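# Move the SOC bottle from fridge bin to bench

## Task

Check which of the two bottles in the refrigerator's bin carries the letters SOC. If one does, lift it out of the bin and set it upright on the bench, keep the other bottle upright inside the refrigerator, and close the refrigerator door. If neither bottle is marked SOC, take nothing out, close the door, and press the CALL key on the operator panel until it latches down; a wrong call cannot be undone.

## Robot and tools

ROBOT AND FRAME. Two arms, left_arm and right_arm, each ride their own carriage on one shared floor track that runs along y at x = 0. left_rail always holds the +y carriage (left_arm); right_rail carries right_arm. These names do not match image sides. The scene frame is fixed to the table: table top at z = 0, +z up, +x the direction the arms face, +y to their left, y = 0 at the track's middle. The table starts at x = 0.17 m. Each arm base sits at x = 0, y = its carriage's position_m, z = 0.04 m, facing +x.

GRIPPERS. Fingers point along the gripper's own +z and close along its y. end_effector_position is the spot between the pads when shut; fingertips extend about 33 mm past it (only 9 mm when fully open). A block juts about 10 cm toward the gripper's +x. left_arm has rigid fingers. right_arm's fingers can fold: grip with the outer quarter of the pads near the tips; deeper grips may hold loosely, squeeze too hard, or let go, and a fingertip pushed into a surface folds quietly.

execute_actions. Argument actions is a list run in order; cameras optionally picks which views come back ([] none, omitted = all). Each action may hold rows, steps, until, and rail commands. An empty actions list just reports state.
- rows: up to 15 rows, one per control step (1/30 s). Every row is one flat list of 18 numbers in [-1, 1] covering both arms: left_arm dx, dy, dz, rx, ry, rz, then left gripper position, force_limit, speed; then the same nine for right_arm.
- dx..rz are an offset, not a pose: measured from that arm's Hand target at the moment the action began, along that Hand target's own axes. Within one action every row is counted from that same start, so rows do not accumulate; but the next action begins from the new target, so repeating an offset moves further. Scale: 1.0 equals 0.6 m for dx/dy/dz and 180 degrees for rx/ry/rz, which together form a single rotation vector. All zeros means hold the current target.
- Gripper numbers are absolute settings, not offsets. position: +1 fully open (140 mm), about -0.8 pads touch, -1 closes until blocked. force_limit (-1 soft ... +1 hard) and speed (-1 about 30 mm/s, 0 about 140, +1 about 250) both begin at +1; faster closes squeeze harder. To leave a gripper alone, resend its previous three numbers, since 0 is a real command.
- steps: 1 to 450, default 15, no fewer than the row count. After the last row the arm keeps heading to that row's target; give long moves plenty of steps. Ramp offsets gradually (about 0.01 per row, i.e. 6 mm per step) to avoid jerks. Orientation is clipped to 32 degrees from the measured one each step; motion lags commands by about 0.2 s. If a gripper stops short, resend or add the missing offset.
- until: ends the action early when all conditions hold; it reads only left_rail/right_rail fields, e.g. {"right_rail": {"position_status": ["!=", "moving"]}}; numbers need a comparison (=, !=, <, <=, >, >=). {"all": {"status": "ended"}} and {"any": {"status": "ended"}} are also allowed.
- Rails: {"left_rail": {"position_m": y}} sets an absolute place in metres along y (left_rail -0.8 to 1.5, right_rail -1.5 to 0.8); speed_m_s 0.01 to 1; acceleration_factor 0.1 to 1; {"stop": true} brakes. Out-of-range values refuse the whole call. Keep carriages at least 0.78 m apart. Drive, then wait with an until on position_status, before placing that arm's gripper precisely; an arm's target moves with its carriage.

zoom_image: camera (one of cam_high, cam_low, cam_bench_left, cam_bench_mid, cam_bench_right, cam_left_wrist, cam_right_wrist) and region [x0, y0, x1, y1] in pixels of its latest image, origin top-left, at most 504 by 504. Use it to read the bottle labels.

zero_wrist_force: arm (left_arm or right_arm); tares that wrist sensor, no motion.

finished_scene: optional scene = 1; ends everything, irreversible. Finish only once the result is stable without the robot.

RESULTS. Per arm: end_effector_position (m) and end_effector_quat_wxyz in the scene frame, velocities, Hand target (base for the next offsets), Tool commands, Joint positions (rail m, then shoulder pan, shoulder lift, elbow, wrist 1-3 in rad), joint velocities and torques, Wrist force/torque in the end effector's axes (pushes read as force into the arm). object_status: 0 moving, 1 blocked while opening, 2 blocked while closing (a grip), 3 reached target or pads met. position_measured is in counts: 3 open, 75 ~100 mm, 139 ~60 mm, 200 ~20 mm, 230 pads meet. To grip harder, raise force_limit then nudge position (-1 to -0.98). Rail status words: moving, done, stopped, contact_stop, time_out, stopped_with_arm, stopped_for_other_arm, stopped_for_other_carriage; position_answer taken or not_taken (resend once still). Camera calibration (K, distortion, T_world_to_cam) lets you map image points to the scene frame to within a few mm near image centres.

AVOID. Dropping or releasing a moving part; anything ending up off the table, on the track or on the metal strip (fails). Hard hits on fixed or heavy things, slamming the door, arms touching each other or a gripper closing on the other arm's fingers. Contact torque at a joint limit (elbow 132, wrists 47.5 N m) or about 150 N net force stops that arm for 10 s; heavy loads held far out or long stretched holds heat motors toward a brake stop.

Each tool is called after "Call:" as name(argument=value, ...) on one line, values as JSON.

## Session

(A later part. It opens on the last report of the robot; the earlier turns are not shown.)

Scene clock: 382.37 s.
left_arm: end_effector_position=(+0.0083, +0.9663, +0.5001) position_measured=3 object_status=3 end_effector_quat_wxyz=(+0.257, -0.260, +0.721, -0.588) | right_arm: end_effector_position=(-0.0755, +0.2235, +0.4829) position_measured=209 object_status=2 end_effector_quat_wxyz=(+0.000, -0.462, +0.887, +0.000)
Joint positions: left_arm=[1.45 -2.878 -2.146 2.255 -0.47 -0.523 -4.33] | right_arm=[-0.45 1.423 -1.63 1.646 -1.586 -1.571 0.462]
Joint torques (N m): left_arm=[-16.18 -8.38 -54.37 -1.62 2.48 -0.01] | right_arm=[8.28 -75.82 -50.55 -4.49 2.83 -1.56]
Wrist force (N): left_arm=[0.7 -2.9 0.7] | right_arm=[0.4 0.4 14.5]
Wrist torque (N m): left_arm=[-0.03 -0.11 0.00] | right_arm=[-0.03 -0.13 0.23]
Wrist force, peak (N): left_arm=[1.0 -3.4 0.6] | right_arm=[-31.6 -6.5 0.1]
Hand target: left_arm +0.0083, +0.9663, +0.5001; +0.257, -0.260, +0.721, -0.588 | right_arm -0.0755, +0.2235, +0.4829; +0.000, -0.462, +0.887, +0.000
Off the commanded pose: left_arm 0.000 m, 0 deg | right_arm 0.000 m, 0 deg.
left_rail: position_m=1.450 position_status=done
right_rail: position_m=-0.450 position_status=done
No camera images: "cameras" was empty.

Call:
execute_actions(actions=[{"rows":[[0,0,0,0,0,0,1,1,1,0.058,-0.0075,0,0,0,-0.0278,-1,-0.2,-1]],"steps":18},{"rows":[[0,0,0,0,0,0,1,1,1,0.058,-0.0075,0,0,0,-0.0278,-1,-0.2,-1]],"steps":18}], cameras=[])

Call:
execute_actions(actions=[{"rows":[[0,0,0,0,0,0,1,1,1,0.058,-0.0075,0,0,0,-0.0278,-1,-0.2,-1]],"steps":18},{"rows":[[0,0,0,0,0,0,1,1,1,0.058,-0.0075,0,0,0,-0.0278,-1,-0.2,-1]],"steps":18}], cameras=["cam_right_wrist","cam_left_wrist"])

Scene clock: 396.53 s.
left_arm: end_effector_position=(+0.0083, +0.9663, +0.5001) position_measured=3 object_status=3 end_effector_quat_wxyz=(+0.257, -0.260, +0.721, -0.588) | right_arm: end_effector_position=(-0.1052, +0.1600, +0.4829) position_measured=209 object_status=2 end_effector_quat_wxyz=(+0.000, -0.538, +0.843, +0.000)
Joint positions: left_arm=[1.45 -2.878 -2.146 2.255 -0.47 -0.523 -4.33] | right_arm=[-0.45 1.456 -1.73 1.734 -1.574 -1.571 0.321]
Joint torques (N m): left_arm=[-16.5 -7.7 -54.17 -1.38 2.49 -0.26] | right_arm=[-4.2 -67.85 -47.81 -2.17 -5.94 -1.66]
Wrist force (N): left_arm=[0.7 -3.3 0.7] | right_arm=[1.9 25.4 14.5]
Wrist torque (N m): left_arm=[-0.12 -0.11 0.00] | right_arm=[-0.16 0.00 0.27]
Wrist force, peak (N): left_arm=[0.4 -3.7 0.8] | right_arm=[-29.3 -4.6 4.8]
Hand target: left_arm +0.0083, +0.9663, +0.5001; +0.257, -0.260, +0.721, -0.588 | right_arm -0.1052, +0.1600, +0.4829; +0.000, -0.538, +0.843, +0.000
Off the commanded pose: left_arm 0.000 m, 0 deg | right_arm 0.000 m, 0 deg.
left_rail: position_m=1.450 position_status=done
right_rail: position_m=-0.450 position_status=done
No camera images: "cameras" was empty.

Scene clock: 397.93 s.
left_arm: end_effector_position=(+0.0083, +0.9663, +0.5001) position_measured=3 object_status=3 end_effector_quat_wxyz=(+0.257, -0.260, +0.721, -0.588) | right_arm: end_effector_position=(-0.1235, +0.0923, +0.4829) position_measured=209 object_status=2 end_effector_quat_wxyz=(+0.000, -0.609, +0.793, +0.000)
Joint positions: left_arm=[1.45 -2.878 -2.146 2.255 -0.47 -0.523 -4.33] | right_arm=[-0.45 1.476 -1.84 1.819 -1.549 -1.571 0.166]
Joint torques (N m): left_arm=[-15.97 -7.16 -54.08 -1.49 2.58 -0.13] | right_arm=[-49.47 -52.91 -42.44 0.15 -27.31 -1.76]
Wrist force (N): left_arm=[0.7 -2.9 0.7] | right_arm=[4.1 77.9 8.2]
Wrist torque (N m): left_arm=[-0.06 -0.09 0.00] | right_arm=[-1.22 -0.10 0.22]
Wrist force, peak (N): left_arm=[0.7 -3.5 0.6] | right_arm=[4.4 79.0 7.5]
Hand target: left_arm +0.0083, +0.9663, +0.5001; +0.257, -0.260, +0.721, -0.588 | right_arm -0.1234, +0.0923, +0.4829; +0.000, -0.609, +0.793, +0.000
Off the commanded pose: left_arm 0.000 m, 0 deg | right_arm 0.000 m, 0 deg.
left_rail: position_m=1.450 position_status=done
right_rail: position_m=-0.450 position_status=done
camera_calibration:
cam_left_wrist: T_world_to_cam=[[-0.108094, 0.190929, -0.975634, 0.300028], [0.503117, 0.856935, 0.111958, -0.877177], [0.857431, -0.478756, -0.188689, 0.727712], [0, 0, 0, 1]] pos_world=[-0.150209, 1.0428, 0.528236]
cam_right_wrist: T_world_to_cam=[[-0.959288, 0.281335, 0.0248282, -0.148266], [0.269794, 0.88683, 0.375159, -0.236532], [0.083527, 0.366584, -0.926628, 0.606521], [0, 0, 0, 1]] pos_world=[-0.129075, 0.0291353, 0.654437]
Images, in order (width x height): cam_left_wrist 672x504, cam_right_wrist 672x504.

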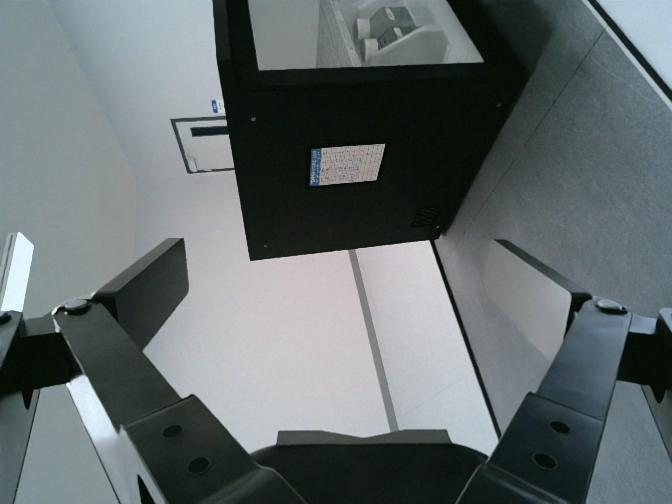

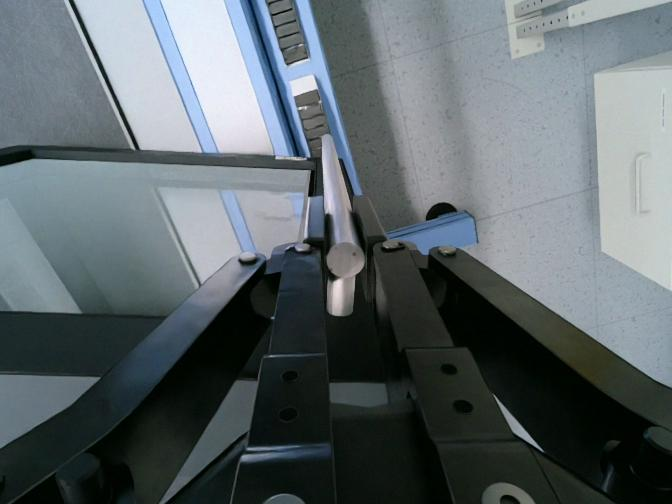

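Call:
execute_actions(actions=[{"rows":[[0,0,0,0,0,0,1,1,1,0.058,-0.0022,0,0,0,-0.0278,-1,-0.2,-1]],"steps":18},{"rows":[[0,0,0,0,0,0,1,1,1,0.058,-0.006,0,0,0,-0.0278,-1,-0.2,-1]],"steps":18}], cameras=[])

Scene clock: 405.50 s.
left_arm: end_effector_position=(+0.0083, +0.9663, +0.5001) position_measured=3 object_status=3 end_effector_quat_wxyz=(+0.257, -0.260, +0.721, -0.588) | right_arm: end_effector_position=(-0.1336, +0.0234, +0.4829) position_measured=209 object_status=2 end_effector_quat_wxyz=(+0.000, +0.676, -0.737, +0.000)
Joint positions: left_arm=[1.45 -2.878 -2.146 2.255 -0.47 -0.523 -4.33] | right_arm=[-0.45 1.484 -1.956 1.895 -1.509 -1.571 -0.001]
Joint torques (N m): left_arm=[-14.66 -7.61 -54.28 -1.39 2.68 -0.24] | right_arm=[-40.23 -40.42 -48.07 -4.57 -20.54 -1.45]
Wrist force (N): left_arm=[0.7 -2.9 0.8] | right_arm=[2.4 61.4 10.7]
Wrist torque (N m): left_arm=[-0.03 -0.11 0.01] | right_arm=[-0.74 -0.23 0.21]
Wrist force, peak (N): left_arm=[0.3 -3.7 0.9] | right_arm=[4.2 79.9 7.3]
Hand target: left_arm +0.0083, +0.9663, +0.5001; +0.257, -0.260, +0.721, -0.588 | right_arm -0.1336, +0.0234, +0.4829; +0.000, +0.676, -0.737, +0.000
Off the commanded pose: left_arm 0.000 m, 0 deg | right_arm 0.000 m, 0 deg.
left_rail: position_m=1.450 position_status=done
right_rail: position_m=-0.450 position_status=done
No camera images: "cameras" was empty.

Call:
execute_actions(actions=[{"rows":[[0,0,0,0,0,0,1,1,1,0.058,-0.001,0,0,0,-0.0278,-1,-0.2,-1]],"steps":18},{"rows":[[0,0,0,0,0,0,1,1,1,0.058,-0.0045,0,0,0,-0.0278,-1,-0.2,-1]],"steps":18}], cameras=["cam_right_wrist","cam_bench_mid"])

Scene clock: 427.70 s.
left_arm: end_effector_position=(+0.0083, +0.9663, +0.5001) position_measured=3 object_status=3 end_effector_quat_wxyz=(+0.257, -0.260, +0.721, -0.588) | right_arm: end_effector_position=(-0.1332, -0.0461, +0.4829) position_measured=209 object_status=2 end_effector_quat_wxyz=(+0.000, +0.738, -0.675, +0.000)
Joint positions: left_arm=[1.45 -2.878 -2.146 2.255 -0.47 -0.523 -4.33] | right_arm=[-0.45 1.468 -2.081 1.962 -1.451 -1.571 -0.192]
Joint torques (N m): left_arm=[-15.6 -7.2 -53.28 -1.51 2.47 -0.17] | right_arm=[-22.04 -32.61 -56.28 -7.15 -5.69 -1.88]
Wrist force (N): left_arm=[0.9 -3.1 0.5] | right_arm=[0.6 24.2 20.6]
Wrist torque (N m): left_arm=[-0.08 -0.14 0.01] | right_arm=[-0.20 0.06 0.28]
Wrist force, peak (N): left_arm=[0.7 -3.7 0.6] | right_arm=[-24.6 63.9 -10.5]
Hand target: left_arm +0.0083, +0.9663, +0.5001; +0.257, -0.260, +0.721, -0.588 | right_arm -0.1332, -0.0461, +0.4829; +0.000, +0.738, -0.675, +0.000
Off the commanded pose: left_arm 0.000 m, 0 deg | right_arm 0.000 m, 0 deg.
left_rail: position_m=1.450 position_status=done
right_rail: position_m=-0.450 position_status=done
camera_calibration:
cam_right_wrist: T_world_to_cam=[[-0.997644, -0.063937, 0.0248889, -0.139791], [-0.0499632, 0.925628, 0.375123, -0.151979], [-0.047022, 0.372995, -0.926641, 0.640968], [0, 0, 0, 1]] pos_world=[-0.116915, -0.10734, 0.654437]
Images, in order (width x height): cam_bench_mid 672x504, cam_right_wrist 672x504.

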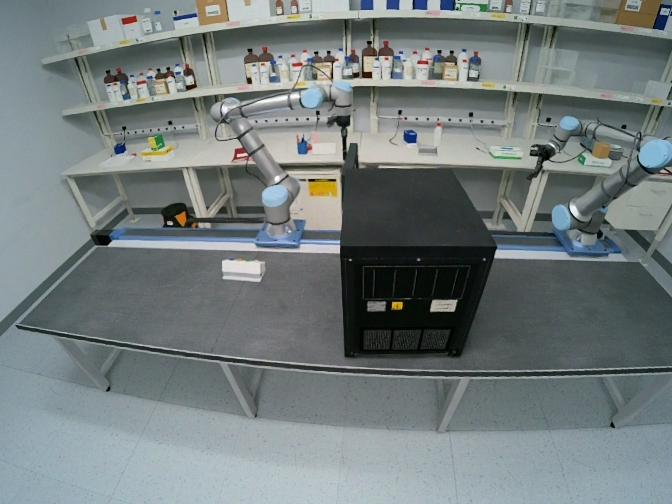

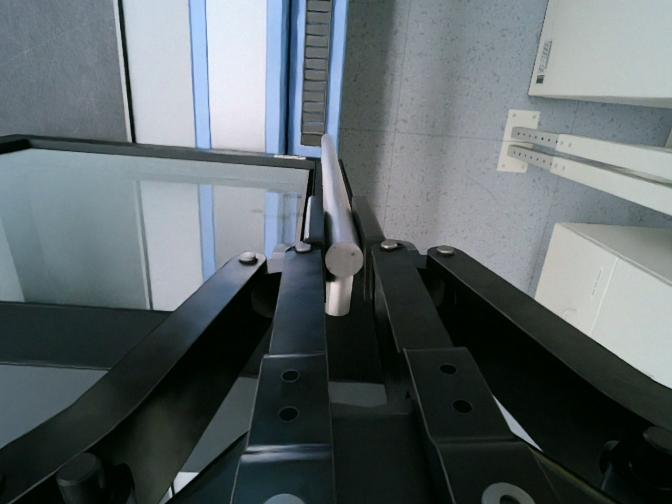

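Call:
execute_actions(actions=[{"left_rail":{"position_m":0.95},"steps":120,"until":{"left_rail":{"position_status":["!=","moving"]}}},{"rows":[[0,0,0,0,0,0.1667,1,1,1,0,0,0,0,0,0,-1,-0.2,-1]],"steps":14},{"rows":[[0,0,0,0,0,0.1667,1,1,1,0,0,0,0,0,0,-1,-0.2,-1]],"steps":14},{"rows":[[0,0,0,0,0,0.1667,1,1,1,0,0,0,0,0,0,-1,-0.2,-1]],"steps":14},{"rows":[[0,0,0,0,0,0.1667,1,1,1,0,0,0,0,0,0,-1,-0.2,-1]],"steps":14},{"rows":[[0,0,0,0,0,0.1667,1,1,1,0,0,0,0,0,0,-1,-0.2,-1]],"steps":14},{"rows":[[0,0,0,0,0,0.1667,1,1,1,0,0,0,0,0,0,-1,-0.2,-1]],"steps":14},{"rows":[[0,0,0,0,0,0.1667,1,1,1,0,0,0,0,0,0,-1,-0.2,-1]],"steps":14},{"rows":[[0,0,0,0,0,0.1667,1,1,1,0,0,0,0,0,0,-1,-0.2,-1]],"steps":14},{"rows":[[0,0,0,0,0,0.1667,1,1,1,0,0,0,0,0,0,-1,-0.2,-1]],"steps":30}], cameras=["cam_left_wrist","cam_bench_left"])

Scene clock: 470.30 s.
left_arm: end_effector_position=(+0.0083, +0.4664, +0.5001) position_measured=3 object_status=3 end_effector_quat_wxyz=(+0.233, +0.694, -0.326, +0.598) | right_arm: end_effector_position=(-0.1332, -0.0461, +0.4829) position_measured=209 object_status=2 end_effector_quat_wxyz=(+0.000, +0.738, -0.675, +0.000)
Joint positions: left_arm=[0.95 -2.878 -2.146 2.255 -0.47 -0.523 0.383] | right_arm=[-0.45 1.468 -2.081 1.962 -1.451 -1.571 -0.192]
Joint torques (N m): left_arm=[8.2 -8.96 -54.5 -2.56 -2.04 1.56] | right_arm=[-20.41 -30.21 -70.57 -11.33 -5.76 -1.5]
Wrist force (N): left_arm=[2.8 -0.1 1.1] | right_arm=[1.3 24.0 22.2]
Wrist torque (N m): left_arm=[0.11 -0.13 -0.40] | right_arm=[-0.14 -0.02 0.28]
Wrist force, peak (N): left_arm=[-3.1 12.4 3.8] | right_arm=[1.0 24.3 22.4]
Hand target: left_arm +0.0083, +0.4664, +0.5001; +0.233, +0.694, -0.326, +0.598 | right_arm -0.1332, -0.0461, +0.4829; +0.000, +0.738, -0.675, +0.000
Off the commanded pose: left_arm 0.000 m, 0 deg | right_arm 0.000 m, 0 deg.
left_rail: position_m=0.950 position_status=done
right_rail: position_m=-0.450 position_status=done
camera_calibration:
cam_left_wrist: T_world_to_cam=[[-0.755952, -0.652977, -0.046444, 0.329769], [-0.267679, 0.373077, -0.888347, 0.283605], [0.597398, -0.659116, -0.456817, 0.708772], [0, 0, 0, 1]] pos_world=[-0.098214, 0.576688, 0.591035]
Images, in order (width x height): cam_bench_left 672x504, cam_left_wrist 672x504.

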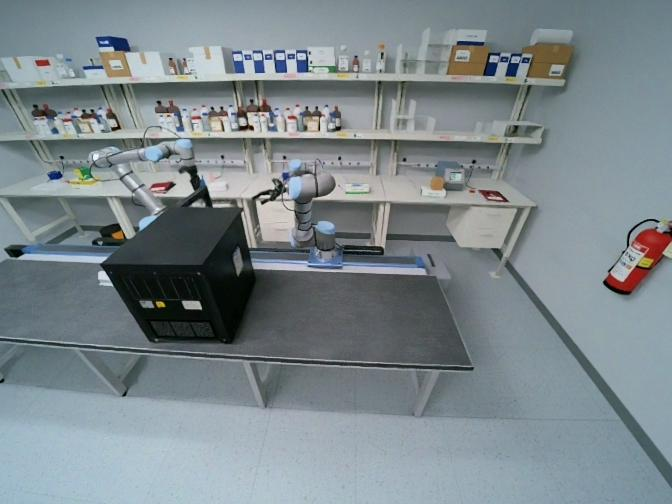

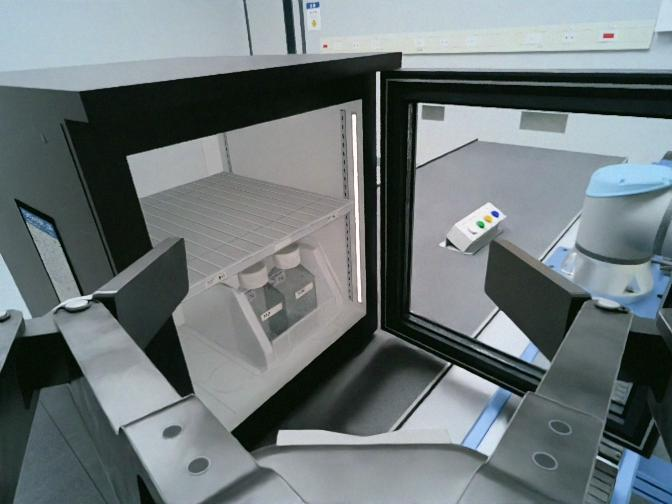

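Call:
execute_actions(actions=[{"rows":[[-0.102,0.007,0.018,0,0,0,1,1,1,0,0,0,0,0,0,-1,-0.2,-1]],"steps":12},{"rows":[[-0.102,0.007,0.018,0,0,0,1,1,1,0,0,0,0,0,0,-1,-0.2,-1]],"steps":12},{"rows":[[-0.102,0.007,0.018,0,0,0,1,1,1,0,0,0,0,0,0,-1,-0.2,-1]],"steps":12},{"rows":[[-0.102,0.007,0.018,0,0.056,-0.021,1,1,1,0,0,0,0,0,0,-1,-0.2,-1]],"steps":30}], cameras=["cam_left_wrist"])

Call:
zoom_image(camera="cam_left_wrist", region=[170, 130, 390, 320])

Scene clock: 490.77 s.
left_arm: end_effector_position=(+0.0076, +0.4667, +0.2510) position_measured=3 object_status=3 end_effector_quat_wxyz=(+0.281, +0.649, -0.282, +0.648) | right_arm: end_effector_position=(-0.1332, -0.0461, +0.4829) position_measured=209 object_status=2 end_effector_quat_wxyz=(+0.000, +0.738, -0.675, +0.000)
Joint positions: left_arm=[0.95 -2.9 -1.68 2.611 -0.934 -0.512 0.003] | right_arm=[-0.45 1.468 -2.081 1.962 -1.451 -1.571 -0.192]
Joint torques (N m): left_arm=[8.6 -5.21 -35.48 3.54 -3.03 -2.41] | right_arm=[-20.65 -30.97 -69.02 -11.3 -6.01 -1.63]
Wrist force (N): left_arm=[2.9 0.4 1.2] | right_arm=[1.1 24.1 21.6]
Wrist torque (N m): left_arm=[0.24 -0.18 -0.19] | right_arm=[-0.14 -0.02 0.29]
Wrist force, peak (N): left_arm=[22.9 2.5 -0.8] | right_arm=[1.2 24.0 22.8]
Hand target: left_arm +0.0076, +0.4667, +0.2510; +0.281, +0.649, -0.282, +0.648 | right_arm -0.1332, -0.0461, +0.4829; +0.000, +0.738, -0.675, +0.000
Off the commanded pose: left_arm 0.000 m, 0 deg | right_arm 0.000 m, 0 deg.
left_rail: position_m=0.950 position_status=done
right_rail: position_m=-0.450 position_status=done
camera_calibration:
cam_left_wrist: T_world_to_cam=[[-0.754753, -0.655885, 0.0127642, 0.304348], [-0.200959, 0.212642, -0.956242, 0.153341], [0.624471, -0.724291, -0.292299, 0.58449], [0, 0, 0, 1]] pos_world=[-0.104474, 0.590351, 0.313592]
Images, in order (width x height): cam_left_wrist 672x504.

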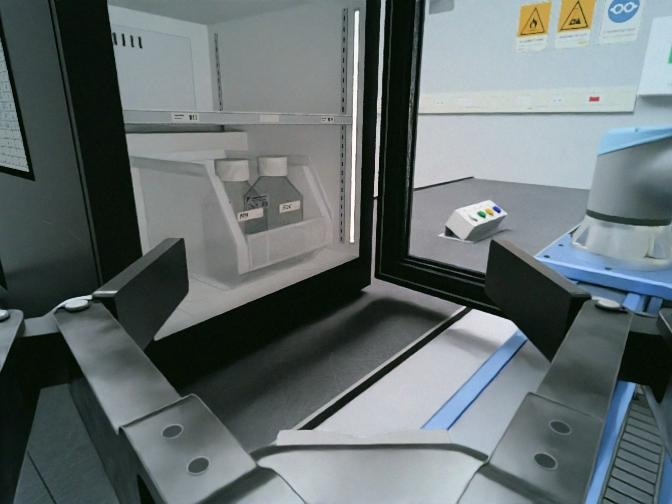

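Scaled by 2.291 from the camera's 672x504 image, which has a finer 960x720 frame.

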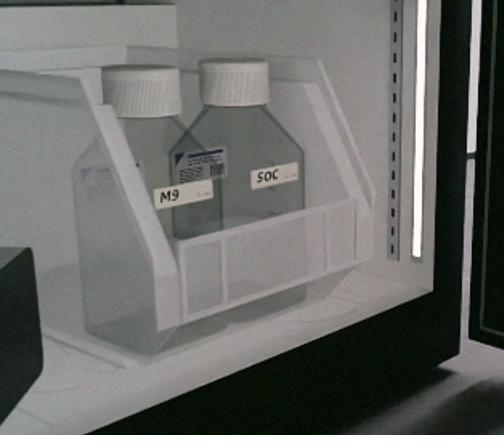

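Call:
execute_actions(actions=[{"rows":[[0,0,0,0.08,0,0,1,1,1,0,0,0,0,0,0,-1,-0.2,-1]],"steps":15},{"rows":[[0,0,0,0.08,0,0,1,1,1,0,0,0,0,0,0,-1,-0.2,-1]],"steps":15},{"rows":[[0,0,0,0.08,0,0,1,1,1,0,0,0,0,0,0,-1,-0.2,-1]],"steps":30},{"left_rail":{"position_m":0.7,"speed_m_s":0.3},"steps":120,"until":{"left_rail":{"position_status":["!=","moving"]}}}], cameras=["cam_left_wrist","cam_bench_mid"])

Call:
zoom_image(camera="cam_left_wrist", region=[200, 60, 480, 280])

Scene clock: 653.23 s.
left_arm: end_effector_position=(+0.0076, +0.2167, +0.2510) position_measured=3 object_status=3 end_effector_quat_wxyz=(+0.022, +0.707, -0.023, +0.707) | right_arm: end_effector_position=(-0.1332, -0.0461, +0.4829) position_measured=209 object_status=2 end_effector_quat_wxyz=(+0.000, +0.738, -0.675, +0.000)
Joint positions: left_arm=[0.7 -2.506 -1.284 2.155 -0.872 -0.871 0.002] | right_arm=[-0.45 1.468 -2.081 1.962 -1.451 -1.571 -0.192]
Joint torques (N m): left_arm=[1.08 -42.67 -29.12 2.02 -0.38 -2.13] | right_arm=[-19.98 -30.74 -68.52 -11.25 -5.99 -1.11]
Wrist force (N): left_arm=[2.9 0.0 1.1] | right_arm=[0.9 24.0 21.2]
Wrist torque (N m): left_arm=[0.18 -0.15 -0.19] | right_arm=[-0.19 -0.01 0.28]
Wrist force, peak (N): left_arm=[0.2 -10.5 4.1] | right_arm=[1.3 24.3 22.5]
Hand target: left_arm +0.0076, +0.2167, +0.2510; +0.022, +0.707, -0.023, +0.707 | right_arm -0.1332, -0.0461, +0.4829; +0.000, +0.738, -0.675, +0.000
Off the commanded pose: left_arm 0.000 m, 0 deg | right_arm 0.000 m, 0 deg.
left_rail: position_m=0.700 speed_m_s=0.30 position_status=done
right_rail: position_m=-0.450 position_status=done
camera_calibration:
cam_left_wrist: T_world_to_cam=[[-0.101147, -0.994801, 0.0118817, 0.209123], [-0.291066, 0.0181697, -0.95653, 0.249456], [0.951341, -0.100208, -0.291391, 0.265506], [0, 0, 0, 1]] pos_world=[-0.158826, 0.230109, 0.313494]
Images, in order (width x height): cam_bench_mid 672x504, cam_left_wrist 672x504.

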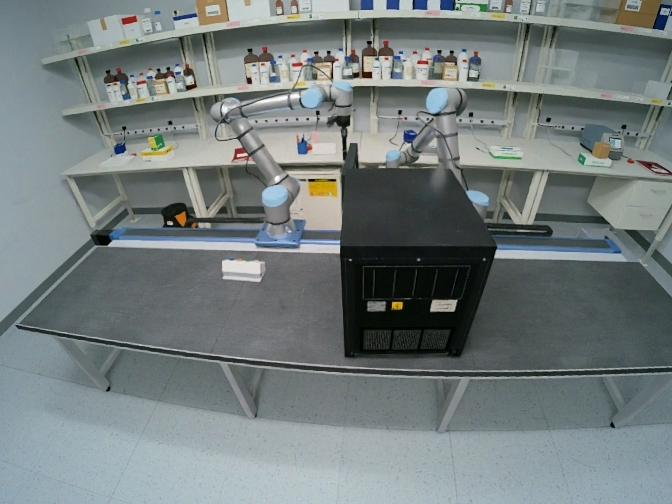

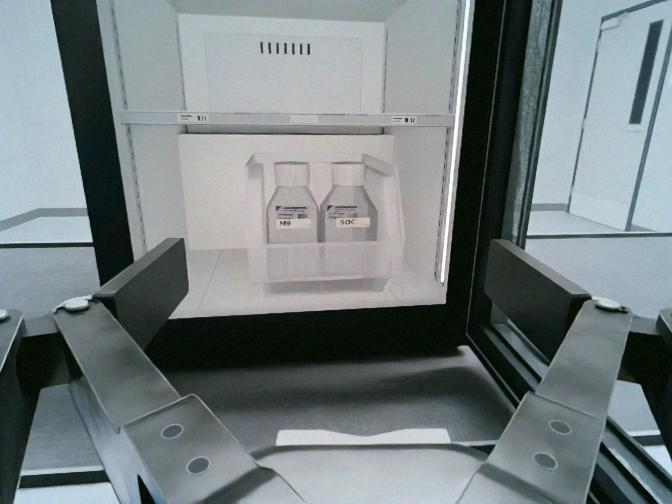

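Scaled by 1.800 from the camera's 672x504 image, which has a finer 960x720 frame.

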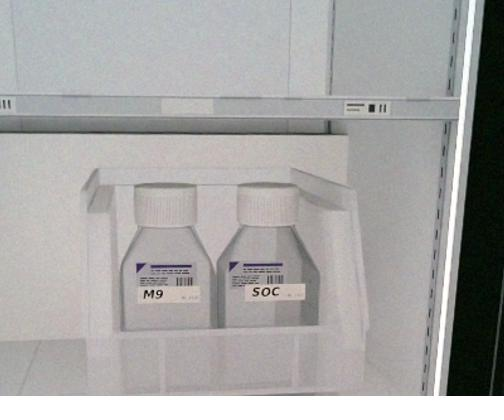

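Call:
execute_actions(actions=[{"rows":[[0,0,0,0,-0.094,0,0.05,1,0,0,0,0,0,0,0,-1,-0.2,-1]],"steps":20},{"rows":[[0.0683,0.0202,0.127,0,0,0,0.05,1,0,0,0,0,0,0,0,-1,-0.2,-1]],"steps":14},{"rows":[[0.0683,0.0202,0.127,0,0,0,0.05,1,0,0,0,0,0,0,0,-1,-0.2,-1]],"steps":14},{"rows":[[0.0683,0.0202,0.127,0,0,0,0.05,1,0,0,0,0,0,0,0,-1,-0.2,-1]],"steps":30}], cameras=["cam_left_wrist"])

Call:
zoom_image(camera="cam_left_wrist", region=[170, 40, 500, 370])

Scene clock: 764.40 s.
left_arm: end_effector_position=(+0.2593, +0.1641, +0.3018) position_measured=123 object_status=3 end_effector_quat_wxyz=(+0.018, +0.803, -0.026, +0.595) | right_arm: end_effector_position=(-0.1332, -0.0461, +0.4829) position_measured=209 object_status=2 end_effector_quat_wxyz=(+0.000, +0.738, -0.675, +0.000)
Joint positions: left_arm=[0.7 -2.04 -1.647 2.274 -1.286 -0.497 0.598] | right_arm=[-0.45 1.468 -2.081 1.962 -1.451 -1.571 -0.192]
Joint torques (N m): left_arm=[8.21 -19.12 -27.01 -3.99 4.87 1.4] | right_arm=[-19.02 -28.73 -67.82 -11.39 -6.12 -0.9]
Wrist force (N): left_arm=[2.9 -0.2 0.2] | right_arm=[1.4 23.7 22.5]
Wrist torque (N m): left_arm=[0.01 -0.23 -0.41] | right_arm=[-0.20 -0.02 0.28]
Wrist force, peak (N): left_arm=[-8.9 1.0 -24.4] | right_arm=[1.2 24.2 22.7]
Hand target: left_arm +0.2593, +0.1641, +0.3018; +0.018, +0.803, -0.026, +0.595 | right_arm -0.1332, -0.0461, +0.4829; +0.000, +0.738, -0.675, +0.000
Off the commanded pose: left_arm 0.000 m, 0 deg | right_arm 0.000 m, 0 deg.
left_rail: position_m=0.700 speed_m_s=0.30 position_status=done
right_rail: position_m=-0.450 position_status=done
camera_calibration:
cam_left_wrist: T_world_to_cam=[[-0.0956798, -0.995164, 0.022209, 0.177105], [-0.556335, 0.0349606, -0.830223, 0.400224], [0.825431, -0.0917911, -0.556989, 0.147012], [0, 0, 0, 1]] pos_world=[0.118256, 0.175751, 0.410225]
Images, in order (width x height): cam_left_wrist 672x504.

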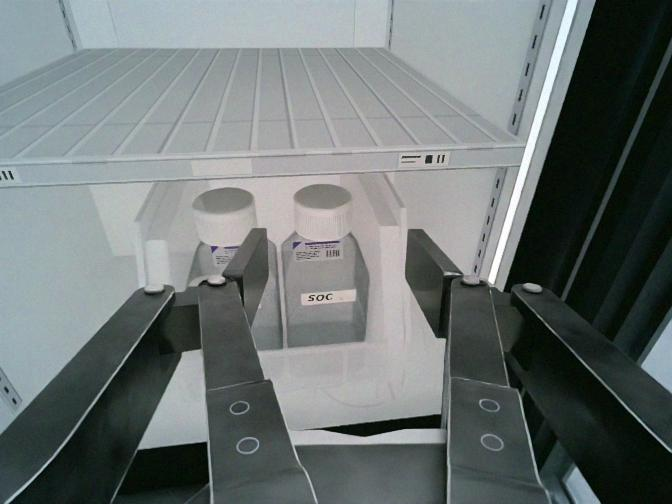

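Scaled by 1.527 from the camera's 672x504 image, which has a finer 960x720 frame.

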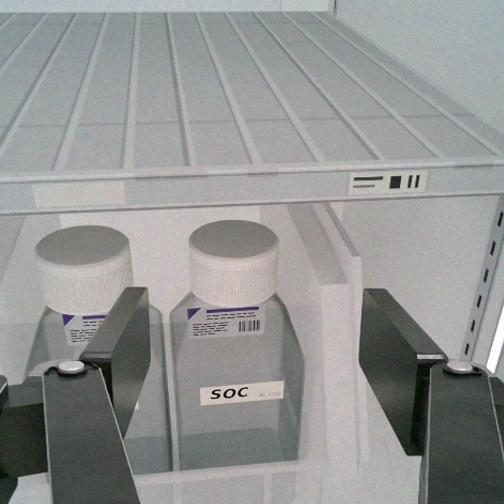

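Call:
execute_actions(actions=[{"rows":[[0.0033,0,0.066,0,0,0,0.05,1,0,0,0,0,0,0,0,-1,-0.2,-1]],"steps":14},{"rows":[[0.0033,0,0.066,0,0,0,0.05,1,0,0,0,0,0,0,0,-1,-0.2,-1]],"steps":30}], cameras=["cam_left_wrist"])

Call:
zoom_image(camera="cam_left_wrist", region=[200, 120, 480, 400])

Scene clock: 798.37 s.
left_arm: end_effector_position=(+0.3360, +0.1592, +0.2825) position_measured=123 object_status=3 end_effector_quat_wxyz=(+0.018, +0.803, -0.026, +0.595) | right_arm: end_effector_position=(-0.1332, -0.0461, +0.4829) position_measured=209 object_status=2 end_effector_quat_wxyz=(+0.000, +0.738, -0.675, +0.000)
Joint positions: left_arm=[0.7 -1.891 -1.626 2.34 -1.589 -0.389 0.839] | right_arm=[-0.45 1.468 -2.081 1.962 -1.451 -1.571 -0.192]
Joint torques (N m): left_arm=[7.85 -41.38 -25.72 -5.3 5.26 1.5] | right_arm=[-17.66 -27.44 -67.09 -11.34 -6.24 -0.69]
Wrist force (N): left_arm=[2.8 -0.3 1.0] | right_arm=[0.8 24.3 21.2]
Wrist torque (N m): left_arm=[-0.02 -0.19 -0.41] | right_arm=[-0.13 0.03 0.28]
Wrist force, peak (N): left_arm=[5.0 5.0 -15.3] | right_arm=[0.9 24.1 22.9]
Hand target: left_arm +0.3360, +0.1592, +0.2825; +0.018, +0.803, -0.026, +0.595 | right_arm -0.1332, -0.0461, +0.4829; +0.000, +0.738, -0.675, +0.000
Off the commanded pose: left_arm 0.000 m, 0 deg | right_arm 0.000 m, 0 deg.
left_rail: position_m=0.700 speed_m_s=0.30 position_status=done
right_rail: position_m=-0.450 position_status=done
camera_calibration:
cam_left_wrist: T_world_to_cam=[[-0.0956798, -0.995164, 0.022209, 0.179996], [-0.556335, 0.0349606, -0.830223, 0.427042], [0.825431, -0.0917911, -0.556989, 0.0725014], [0, 0, 0, 1]] pos_world=[0.194956, 0.170851, 0.390925]
Images, in order (width x height): cam_left_wrist 672x504.

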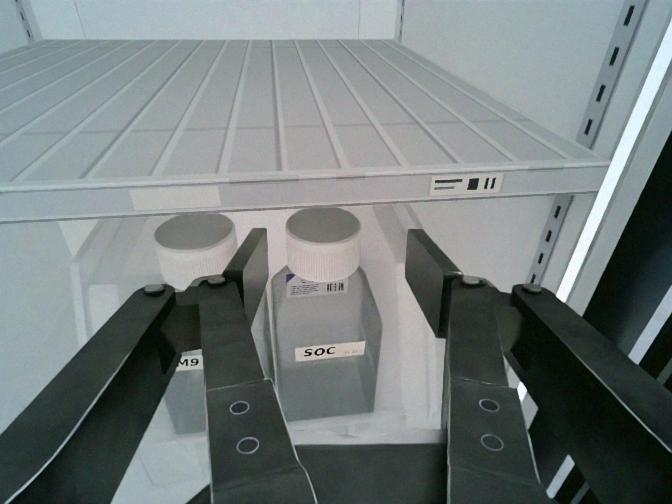

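Scaled by 1.800 from the camera's 672x504 image, which has a finer 960x720 frame.

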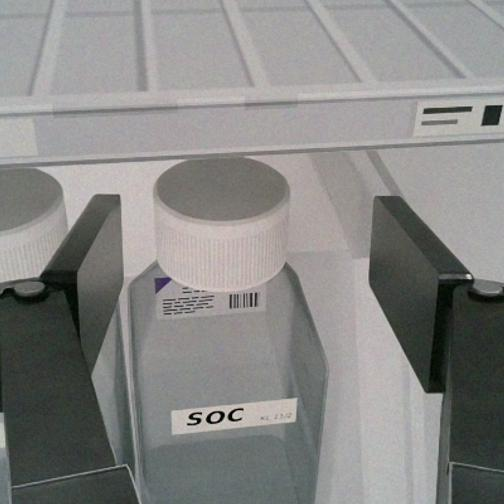

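Call:
zoom_image(camera="cam_left_wrist", region=[260, 170, 520, 430])

Scaled by 1.938 from the camera's 672x504 image, which has a finer 960x720 frame.

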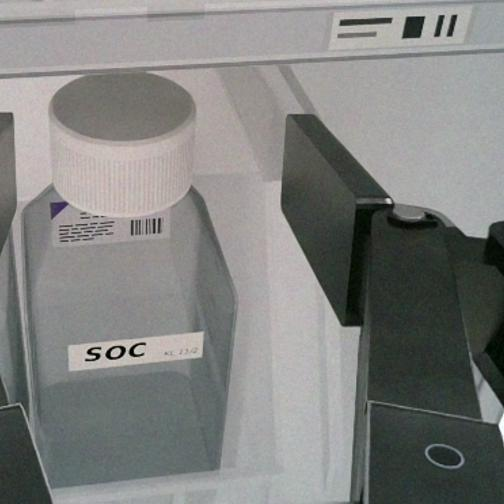

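Call:
zoom_image(camera="cam_left_wrist", region=[340, 190, 460, 340])

Scaled by 3.360 from the camera's 672x504 image, which has a finer 960x720 frame.

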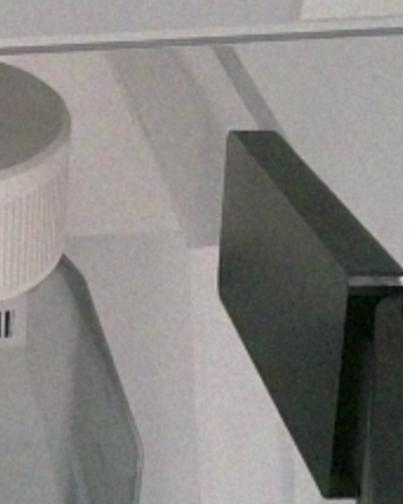

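Call:
execute_actions(actions=[{"rows":[[0,-0.011,0,0,0,0,0.05,1,0,0,0,0,0,0,0,-1,-0.2,-1]],"steps":15},{"rows":[[0,0,0.051,0,0,0,0.05,1,0,0,0,0,0,0,0,-1,-0.2,-1]],"steps":16},{"rows":[[0,0,0.051,0,0,0,0.05,1,0,0,0,0,0,0,0,-1,-0.2,-1]],"steps":30}], cameras=["cam_left_wrist"])

Call:
zoom_image(camera="cam_left_wrist", region=[200, 120, 480, 400])

Scene clock: 869.50 s.
left_arm: end_effector_position=(+0.3949, +0.1620, +0.2647) position_measured=123 object_status=3 end_effector_quat_wxyz=(+0.018, +0.803, -0.026, +0.595) | right_arm: end_effector_position=(-0.1332, -0.0461, +0.4829) position_measured=209 object_status=2 end_effector_quat_wxyz=(+0.000, +0.738, -0.675, +0.000)
Joint positions: left_arm=[0.7 -1.777 -1.58 2.402 -1.957 -0.328 1.115] | right_arm=[-0.45 1.468 -2.081 1.962 -1.451 -1.571 -0.192]
Joint torques (N m): left_arm=[7.88 -21.14 -22.88 -6.36 3.19 1.62] | right_arm=[-16.81 -26.35 -66.17 -11.41 -6.12 -0.34]
Wrist force (N): left_arm=[3.0 -0.5 0.5] | right_arm=[1.2 23.6 22.6]
Wrist torque (N m): left_arm=[-0.07 -0.25 -0.41] | right_arm=[-0.22 0.03 0.28]
Wrist force, peak (N): left_arm=[7.5 4.4 -11.5] | right_arm=[1.4 24.1 22.7]
Hand target: left_arm +0.3949, +0.1620, +0.2647; +0.018, +0.803, -0.026, +0.595 | right_arm -0.1332, -0.0461, +0.4829; +0.000, +0.738, -0.675, +0.000
Off the commanded pose: left_arm 0.000 m, 0 deg | right_arm 0.000 m, 0 deg.
left_rail: position_m=0.700 speed_m_s=0.30 position_status=done
right_rail: position_m=-0.450 position_status=done
camera_calibration:
cam_left_wrist: T_world_to_cam=[[-0.0956847, -0.995164, 0.0222017, 0.188916], [-0.556334, 0.0349694, -0.830223, 0.444929], [0.825431, -0.0917912, -0.55699, 0.0142353], [0, 0, 0, 1]] pos_world=[0.253855, 0.173751, 0.373125]
Images, in order (width x height): cam_left_wrist 672x504.

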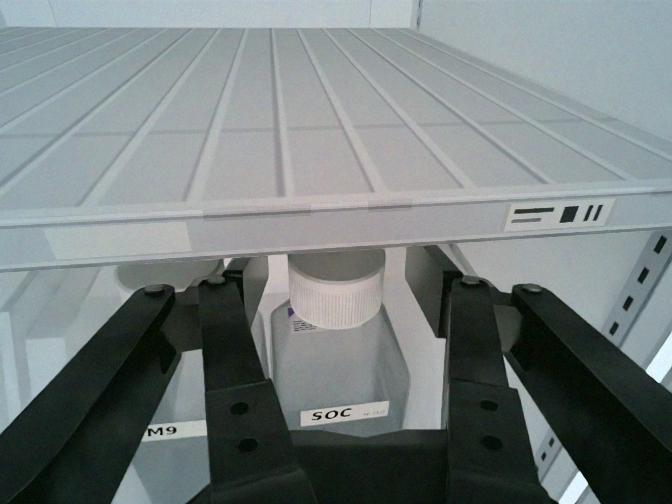

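Scaled by 1.800 from the camera's 672x504 image, which has a finer 960x720 frame.

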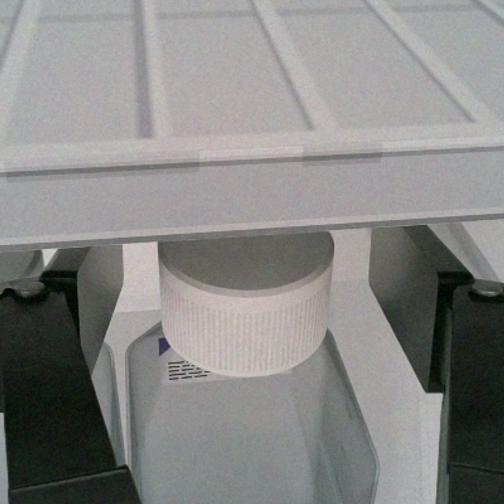

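Call:
execute_actions(actions=[{"rows":[[0,0,0,0,0,0,-1,0.6,-1,0,0,0,0,0,0,-1,-0.2,-1]],"steps":60}], cameras=["cam_left_wrist"])

Call:
zoom_image(camera="cam_left_wrist", region=[200, 120, 480, 400])

Scene clock: 879.77 s.
left_arm: end_effector_position=(+0.3949, +0.1621, +0.2647) position_measured=162 object_status=2 end_effector_quat_wxyz=(+0.018, +0.803, -0.026, +0.595) | right_arm: end_effector_position=(-0.1332, -0.0461, +0.4829) position_measured=209 object_status=2 end_effector_quat_wxyz=(+0.000, +0.738, -0.675, +0.000)
Joint positions: left_arm=[0.7 -1.777 -1.58 2.402 -1.957 -0.328 1.115] | right_arm=[-0.45 1.468 -2.081 1.962 -1.451 -1.571 -0.192]
Joint torques (N m): left_arm=[6.47 -21.66 -26.96 -5.98 1.21 1.46] | right_arm=[-17.64 -26.55 -66.09 -11.38 -6.56 -0.25]
Wrist force (N): left_arm=[7.4 -1.5 -2.4] | right_arm=[1.2 23.0 23.3]
Wrist torque (N m): left_arm=[0.02 -0.33 -0.42] | right_arm=[-0.22 0.02 0.28]
Wrist force, peak (N): left_arm=[8.3 -2.1 -2.8] | right_arm=[1.2 23.5 23.6]
Hand target: left_arm +0.3949, +0.1620, +0.2647; +0.018, +0.803, -0.026, +0.595 | right_arm -0.1332, -0.0461, +0.4829; +0.000, +0.738, -0.675, +0.000
Off the commanded pose: left_arm 0.000 m, 0 deg | right_arm 0.000 m, 0 deg.
left_rail: position_m=0.700 speed_m_s=0.30 position_status=done
right_rail: position_m=-0.450 position_status=done
camera_calibration:
cam_left_wrist: T_world_to_cam=[[-0.0956798, -0.995164, 0.022209, 0.188915], [-0.556335, 0.0349606, -0.830223, 0.444848], [0.825431, -0.0917911, -0.556989, 0.0141796], [0, 0, 0, 1]] pos_world=[0.253856, 0.173751, 0.373025]
Images, in order (width x height): cam_left_wrist 672x504.

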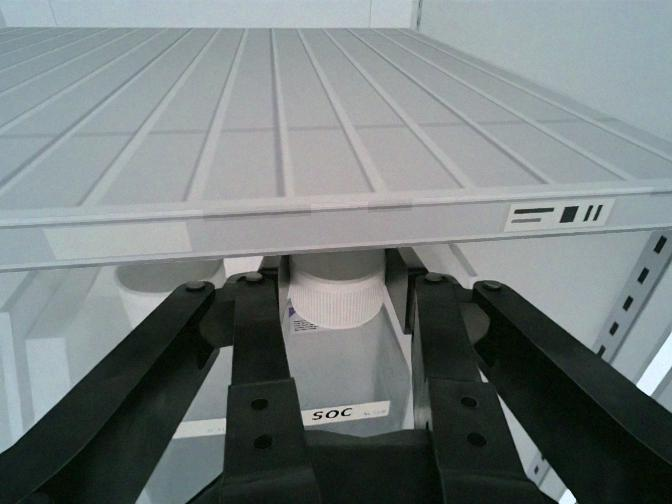

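Scaled by 1.800 from the camera's 672x504 image, which has a finer 960x720 frame.

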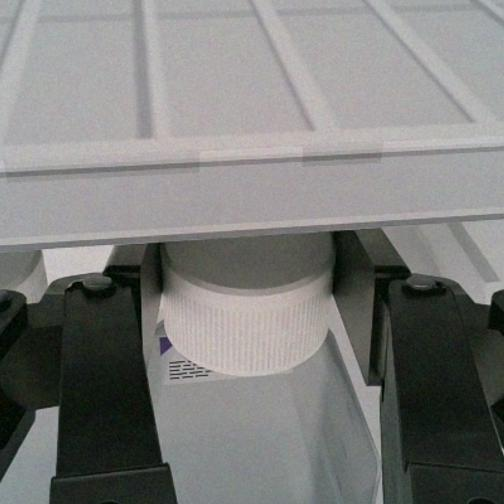

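Call:
execute_actions(actions=[{"rows":[[0.01,0,-0.003,0,0,0,-1,0.6,-1,0,0,0,0,0,0,-1,-0.2,-1]],"steps":10},{"rows":[[0.0091,0,-0.0028,0,0,0,-1,0.6,-1,0,0,0,0,0,0,-1,-0.2,-1]],"steps":30}], cameras=["cam_left_wrist"])

Call:
zoom_image(camera="cam_left_wrist", region=[200, 120, 480, 400])

Scene clock: 973.47 s.
left_arm: end_effector_position=(+0.3949, +0.1620, +0.2766) position_measured=162 object_status=2 end_effector_quat_wxyz=(+0.018, +0.803, -0.026, +0.595) | right_arm: end_effector_position=(-0.1332, -0.0461, +0.4829) position_measured=209 object_status=2 end_effector_quat_wxyz=(+0.000, +0.738, -0.675, +0.000)
Joint positions: left_arm=[0.7 -1.777 -1.601 2.392 -1.926 -0.328 1.115] | right_arm=[-0.45 1.468 -2.081 1.962 -1.451 -1.571 -0.192]
Joint torques (N m): left_arm=[-16.89 -43.49 -46.51 -2.33 6.32 -2.43] | right_arm=[-16.8 -25.76 -64.68 -11.27 -6.66 0.08]
Wrist force (N): left_arm=[0.2 -0.2 1.4] | right_arm=[1.0 23.2 20.6]
Wrist torque (N m): left_arm=[0.00 -0.42 -0.26] | right_arm=[-0.21 0.01 0.28]
Wrist force, peak (N): left_arm=[8.3 -2.0 -3.1] | right_arm=[1.6 23.4 24.1]
Hand target: left_arm +0.3949, +0.1620, +0.2767; +0.018, +0.803, -0.026, +0.595 | right_arm -0.1332, -0.0461, +0.4829; +0.000, +0.738, -0.675, +0.000
Off the commanded pose: left_arm 0.000 m, 0 deg | right_arm 0.000 m, 0 deg.
left_rail: position_m=0.700 speed_m_s=0.30 position_status=done
right_rail: position_m=-0.450 position_status=done
camera_calibration:
cam_left_wrist: T_world_to_cam=[[-0.0956798, -0.995164, 0.022209, 0.188648], [-0.556335, 0.0349606, -0.830223, 0.454811], [0.825431, -0.0917911, -0.556989, 0.0208634], [0, 0, 0, 1]] pos_world=[0.253856, 0.173751, 0.385025]
Images, in order (width x height): cam_left_wrist 672x504.

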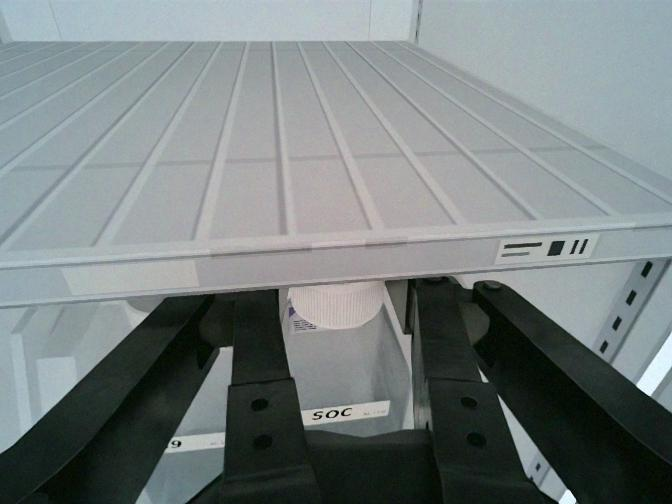

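Scaled by 1.800 from the camera's 672x504 image, which has a finer 960x720 frame.

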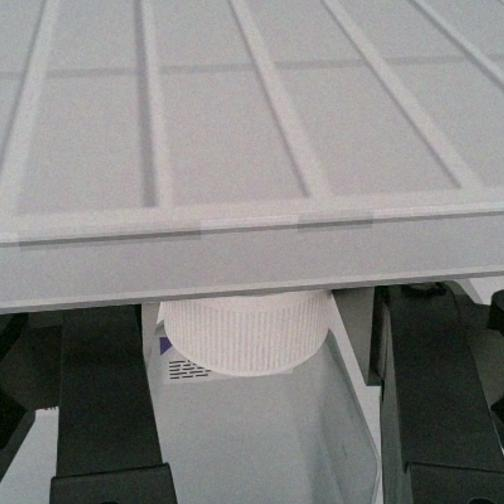

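Call:
execute_actions(actions=[{"rows":[[-0.002,0.0022,-0.0212,0.0009,0.0276,0.0029,-1,0.6,-1,0,0,0,0,0,0,-1,-0.2,-1]],"steps":12},{"rows":[[-0.002,0.0022,-0.0212,0.0009,0.0276,0.0029,-1,0.6,-1,0,0,0,0,0,0,-1,-0.2,-1]],"steps":25}], cameras=["cam_left_wrist"])

Call:
zoom_image(camera="cam_left_wrist", region=[200, 150, 480, 430])

Scene clock: 985.33 s.
left_arm: end_effector_position=(+0.3696, +0.1610, +0.2807) position_measured=162 object_status=2 end_effector_quat_wxyz=(+0.013, +0.748, -0.030, +0.662) | right_arm: end_effector_position=(-0.1332, -0.0461, +0.4829) position_measured=209 object_status=2 end_effector_quat_wxyz=(+0.000, +0.738, -0.675, +0.000)
Joint positions: left_arm=[0.7 -1.851 -1.524 2.314 -1.304 -0.251 0.521] | right_arm=[-0.45 1.468 -2.081 1.962 -1.451 -1.571 -0.192]
Joint torques (N m): left_arm=[-16.32 -26.62 -44.24 0.25 -0.89 -2.47] | right_arm=[-17.03 -26.35 -64.34 -11.1 -6.59 0.13]
Wrist force (N): left_arm=[-0.4 -0.4 1.8] | right_arm=[1.2 23.4 21.6]
Wrist torque (N m): left_arm=[-0.04 -0.34 -0.21] | right_arm=[-0.13 0.00 0.28]
Wrist force, peak (N): left_arm=[5.3 -1.6 6.9] | right_arm=[1.1 23.5 22.2]
Hand target: left_arm +0.3696, +0.1610, +0.2807; +0.013, +0.748, -0.030, +0.662 | right_arm -0.1332, -0.0461, +0.4829; +0.000, +0.738, -0.675, +0.000
Off the commanded pose: left_arm 0.000 m, 0 deg | right_arm 0.000 m, 0 deg.
left_rail: position_m=0.700 speed_m_s=0.30 position_status=done
right_rail: position_m=-0.450 position_status=done
camera_calibration:
cam_left_wrist: T_world_to_cam=[[-0.0975402, -0.995228, -0.00261894, 0.192767], [-0.404024, 0.0420022, -0.913783, 0.410121], [0.909533, -0.0880725, -0.406193, -0.0301086], [0, 0, 0, 1]] pos_world=[0.211886, 0.17197, 0.363036]
Images, in order (width x height): cam_left_wrist 672x504.

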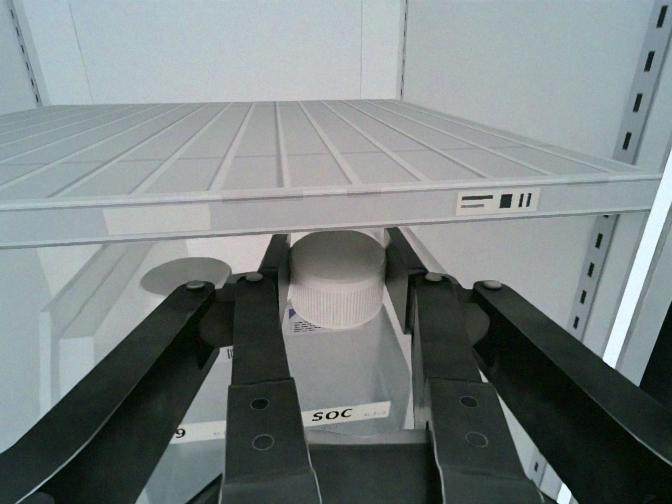

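Scaled by 1.800 from the camera's 672x504 image, which has a finer 960x720 frame.

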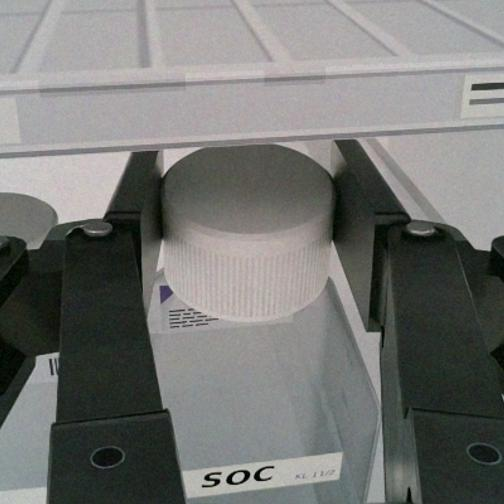

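Call:
execute_actions(actions=[{"rows":[[0.0046,0.0018,-0.019,0.0009,0.0276,0.0029,-1,0.6,-1,0,0,0,0,0,0,-1,-0.2,-1]],"steps":12},{"rows":[[0.0046,0.0018,-0.019,0.0009,0.0276,0.0029,-1,0.6,-1,0,0,0,0,0,0,-1,-0.2,-1]],"steps":25}], cameras=["cam_left_wrist"])

Call:
zoom_image(camera="cam_left_wrist", region=[200, 150, 480, 430])

Scene clock: 995.97 s.
left_arm: end_effector_position=(+0.3472, +0.1600, +0.2879) position_measured=162 object_status=2 end_effector_quat_wxyz=(+0.007, +0.688, -0.034, +0.725) | right_arm: end_effector_position=(-0.1332, -0.0461, +0.4829) position_measured=209 object_status=2 end_effector_quat_wxyz=(+0.000, +0.738, -0.675, +0.000)
Joint positions: left_arm=[0.7 -1.898 -1.347 2.198 -0.661 -0.272 -0.145] | right_arm=[-0.45 1.468 -2.081 1.962 -1.451 -1.571 -0.192]
Joint torques (N m): left_arm=[7.73 -36.35 -38.72 4.01 -3.66 -2.25] | right_arm=[-17.59 -25.25 -62.67 -11.08 -6.76 0.06]
Wrist force (N): left_arm=[-0.5 -0.3 1.4] | right_arm=[0.8 23.6 20.9]
Wrist torque (N m): left_arm=[0.03 -0.35 -0.20] | right_arm=[-0.13 0.06 0.28]
Wrist force, peak (N): left_arm=[-0.3 -7.2 8.4] | right_arm=[1.5 23.5 22.1]
Hand target: left_arm +0.3472, +0.1600, +0.2879; +0.007, +0.688, -0.034, +0.725 | right_arm -0.1332, -0.0461, +0.4829; +0.000, +0.738, -0.675, +0.000
Off the commanded pose: left_arm 0.000 m, 0 deg | right_arm 0.000 m, 0 deg.
left_rail: position_m=0.700 speed_m_s=0.30 position_status=done
right_rail: position_m=-0.450 position_status=done
camera_calibration:
cam_left_wrist: T_world_to_cam=[[-0.0951093, -0.995088, -0.0274491, 0.195915], [-0.239407, 0.0496296, -0.96965, 0.365487], [0.96625, -0.0856512, -0.242951, -0.073931], [0, 0, 0, 1]] pos_world=[0.177569, 0.170482, 0.341811]
Images, in order (width x height): cam_left_wrist 672x504.

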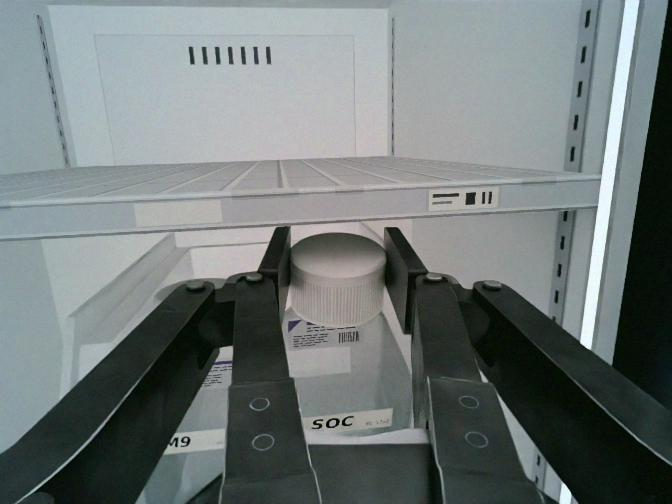

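Scaled by 1.800 from the camera's 672x504 image, which has a finer 960x720 frame.

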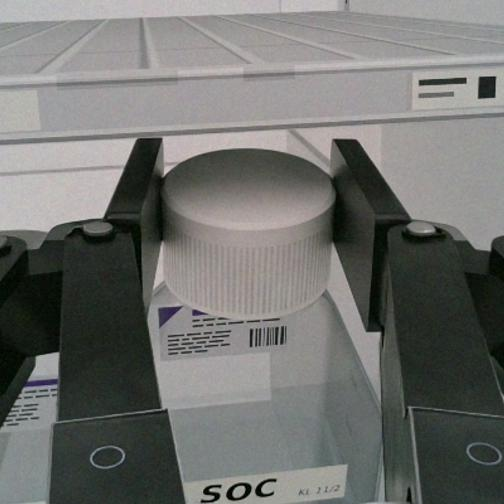

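Call:
execute_actions(actions=[{"rows":[[-0.0034,0.0023,-0.0203,0.0009,0.0276,0.0029,-1,0.6,-1,0,0,0,0,0,0,-1,-0.2,-1]],"steps":12},{"rows":[[-0.0034,0.0023,-0.0203,0.0009,0.0276,0.0029,-1,0.6,-1,0,0,0,0,0,0,-1,-0.2,-1]],"steps":25}], cameras=["cam_left_wrist"])

Call:
zoom_image(camera="cam_left_wrist", region=[200, 200, 480, 480])

Scene clock: 1007.00 s.
left_arm: end_effector_position=(+0.3232, +0.1588, +0.2814) position_measured=162 object_status=2 end_effector_quat_wxyz=(+0.002, +0.622, -0.037, +0.782) | right_arm: end_effector_position=(-0.1332, -0.0461, +0.4829) position_measured=209 object_status=2 end_effector_quat_wxyz=(+0.000, +0.738, -0.675, +0.000)
Joint positions: left_arm=[0.7 -1.927 -1.145 2.139 -0.327 -0.369 -0.575] | right_arm=[-0.45 1.468 -2.081 1.962 -1.451 -1.571 -0.192]
Joint torques (N m): left_arm=[8.26 -44.23 -31.11 6.78 -5.26 -2.25] | right_arm=[-17.88 -23.22 -62.48 -11.16 -6.64 -0.1]
Wrist force (N): left_arm=[-0.5 0.1 0.9] | right_arm=[0.9 23.1 21.0]
Wrist torque (N m): left_arm=[0.19 -0.43 -0.19] | right_arm=[-0.22 0.06 0.29]
Wrist force, peak (N): left_arm=[5.2 -6.2 8.6] | right_arm=[1.6 23.6 22.0]
Hand target: left_arm +0.3232, +0.1588, +0.2814; +0.002, +0.622, -0.037, +0.782 | right_arm -0.1332, -0.0461, +0.4829; +0.000, +0.738, -0.675, +0.000
Off the commanded pose: left_arm 0.000 m, 0 deg | right_arm 0.000 m, 0 deg.
left_rail: position_m=0.700 speed_m_s=0.30 position_status=done
right_rail: position_m=-0.450 position_status=done
camera_calibration:
cam_left_wrist: T_world_to_cam=[[-0.0884623, -0.994754, -0.0513607, 0.196757], [-0.0677086, 0.0574488, -0.99605, 0.304147], [0.993776, -0.0846353, -0.0724355, -0.109479], [0, 0, 0, 1]] pos_world=[0.146796, 0.168986, 0.305121]
Images, in order (width x height): cam_left_wrist 672x504.

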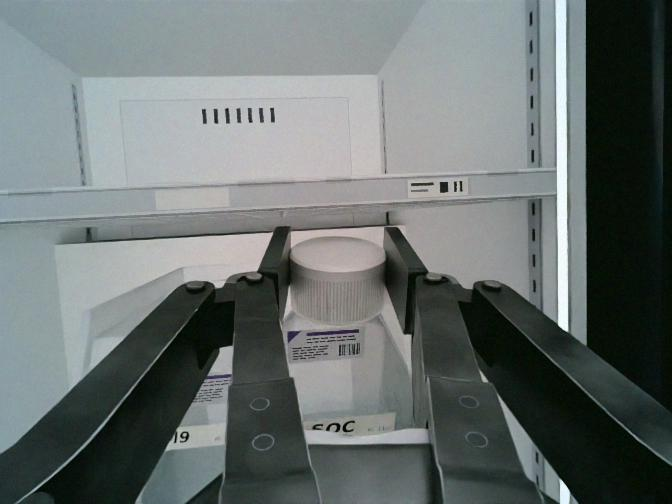

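Scaled by 1.800 from the camera's 672x504 image, which has a finer 960x720 frame.

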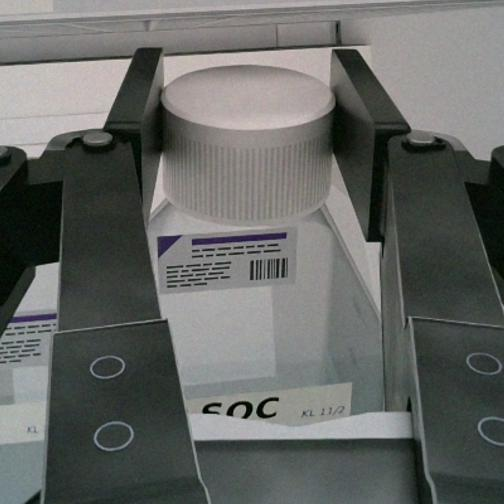

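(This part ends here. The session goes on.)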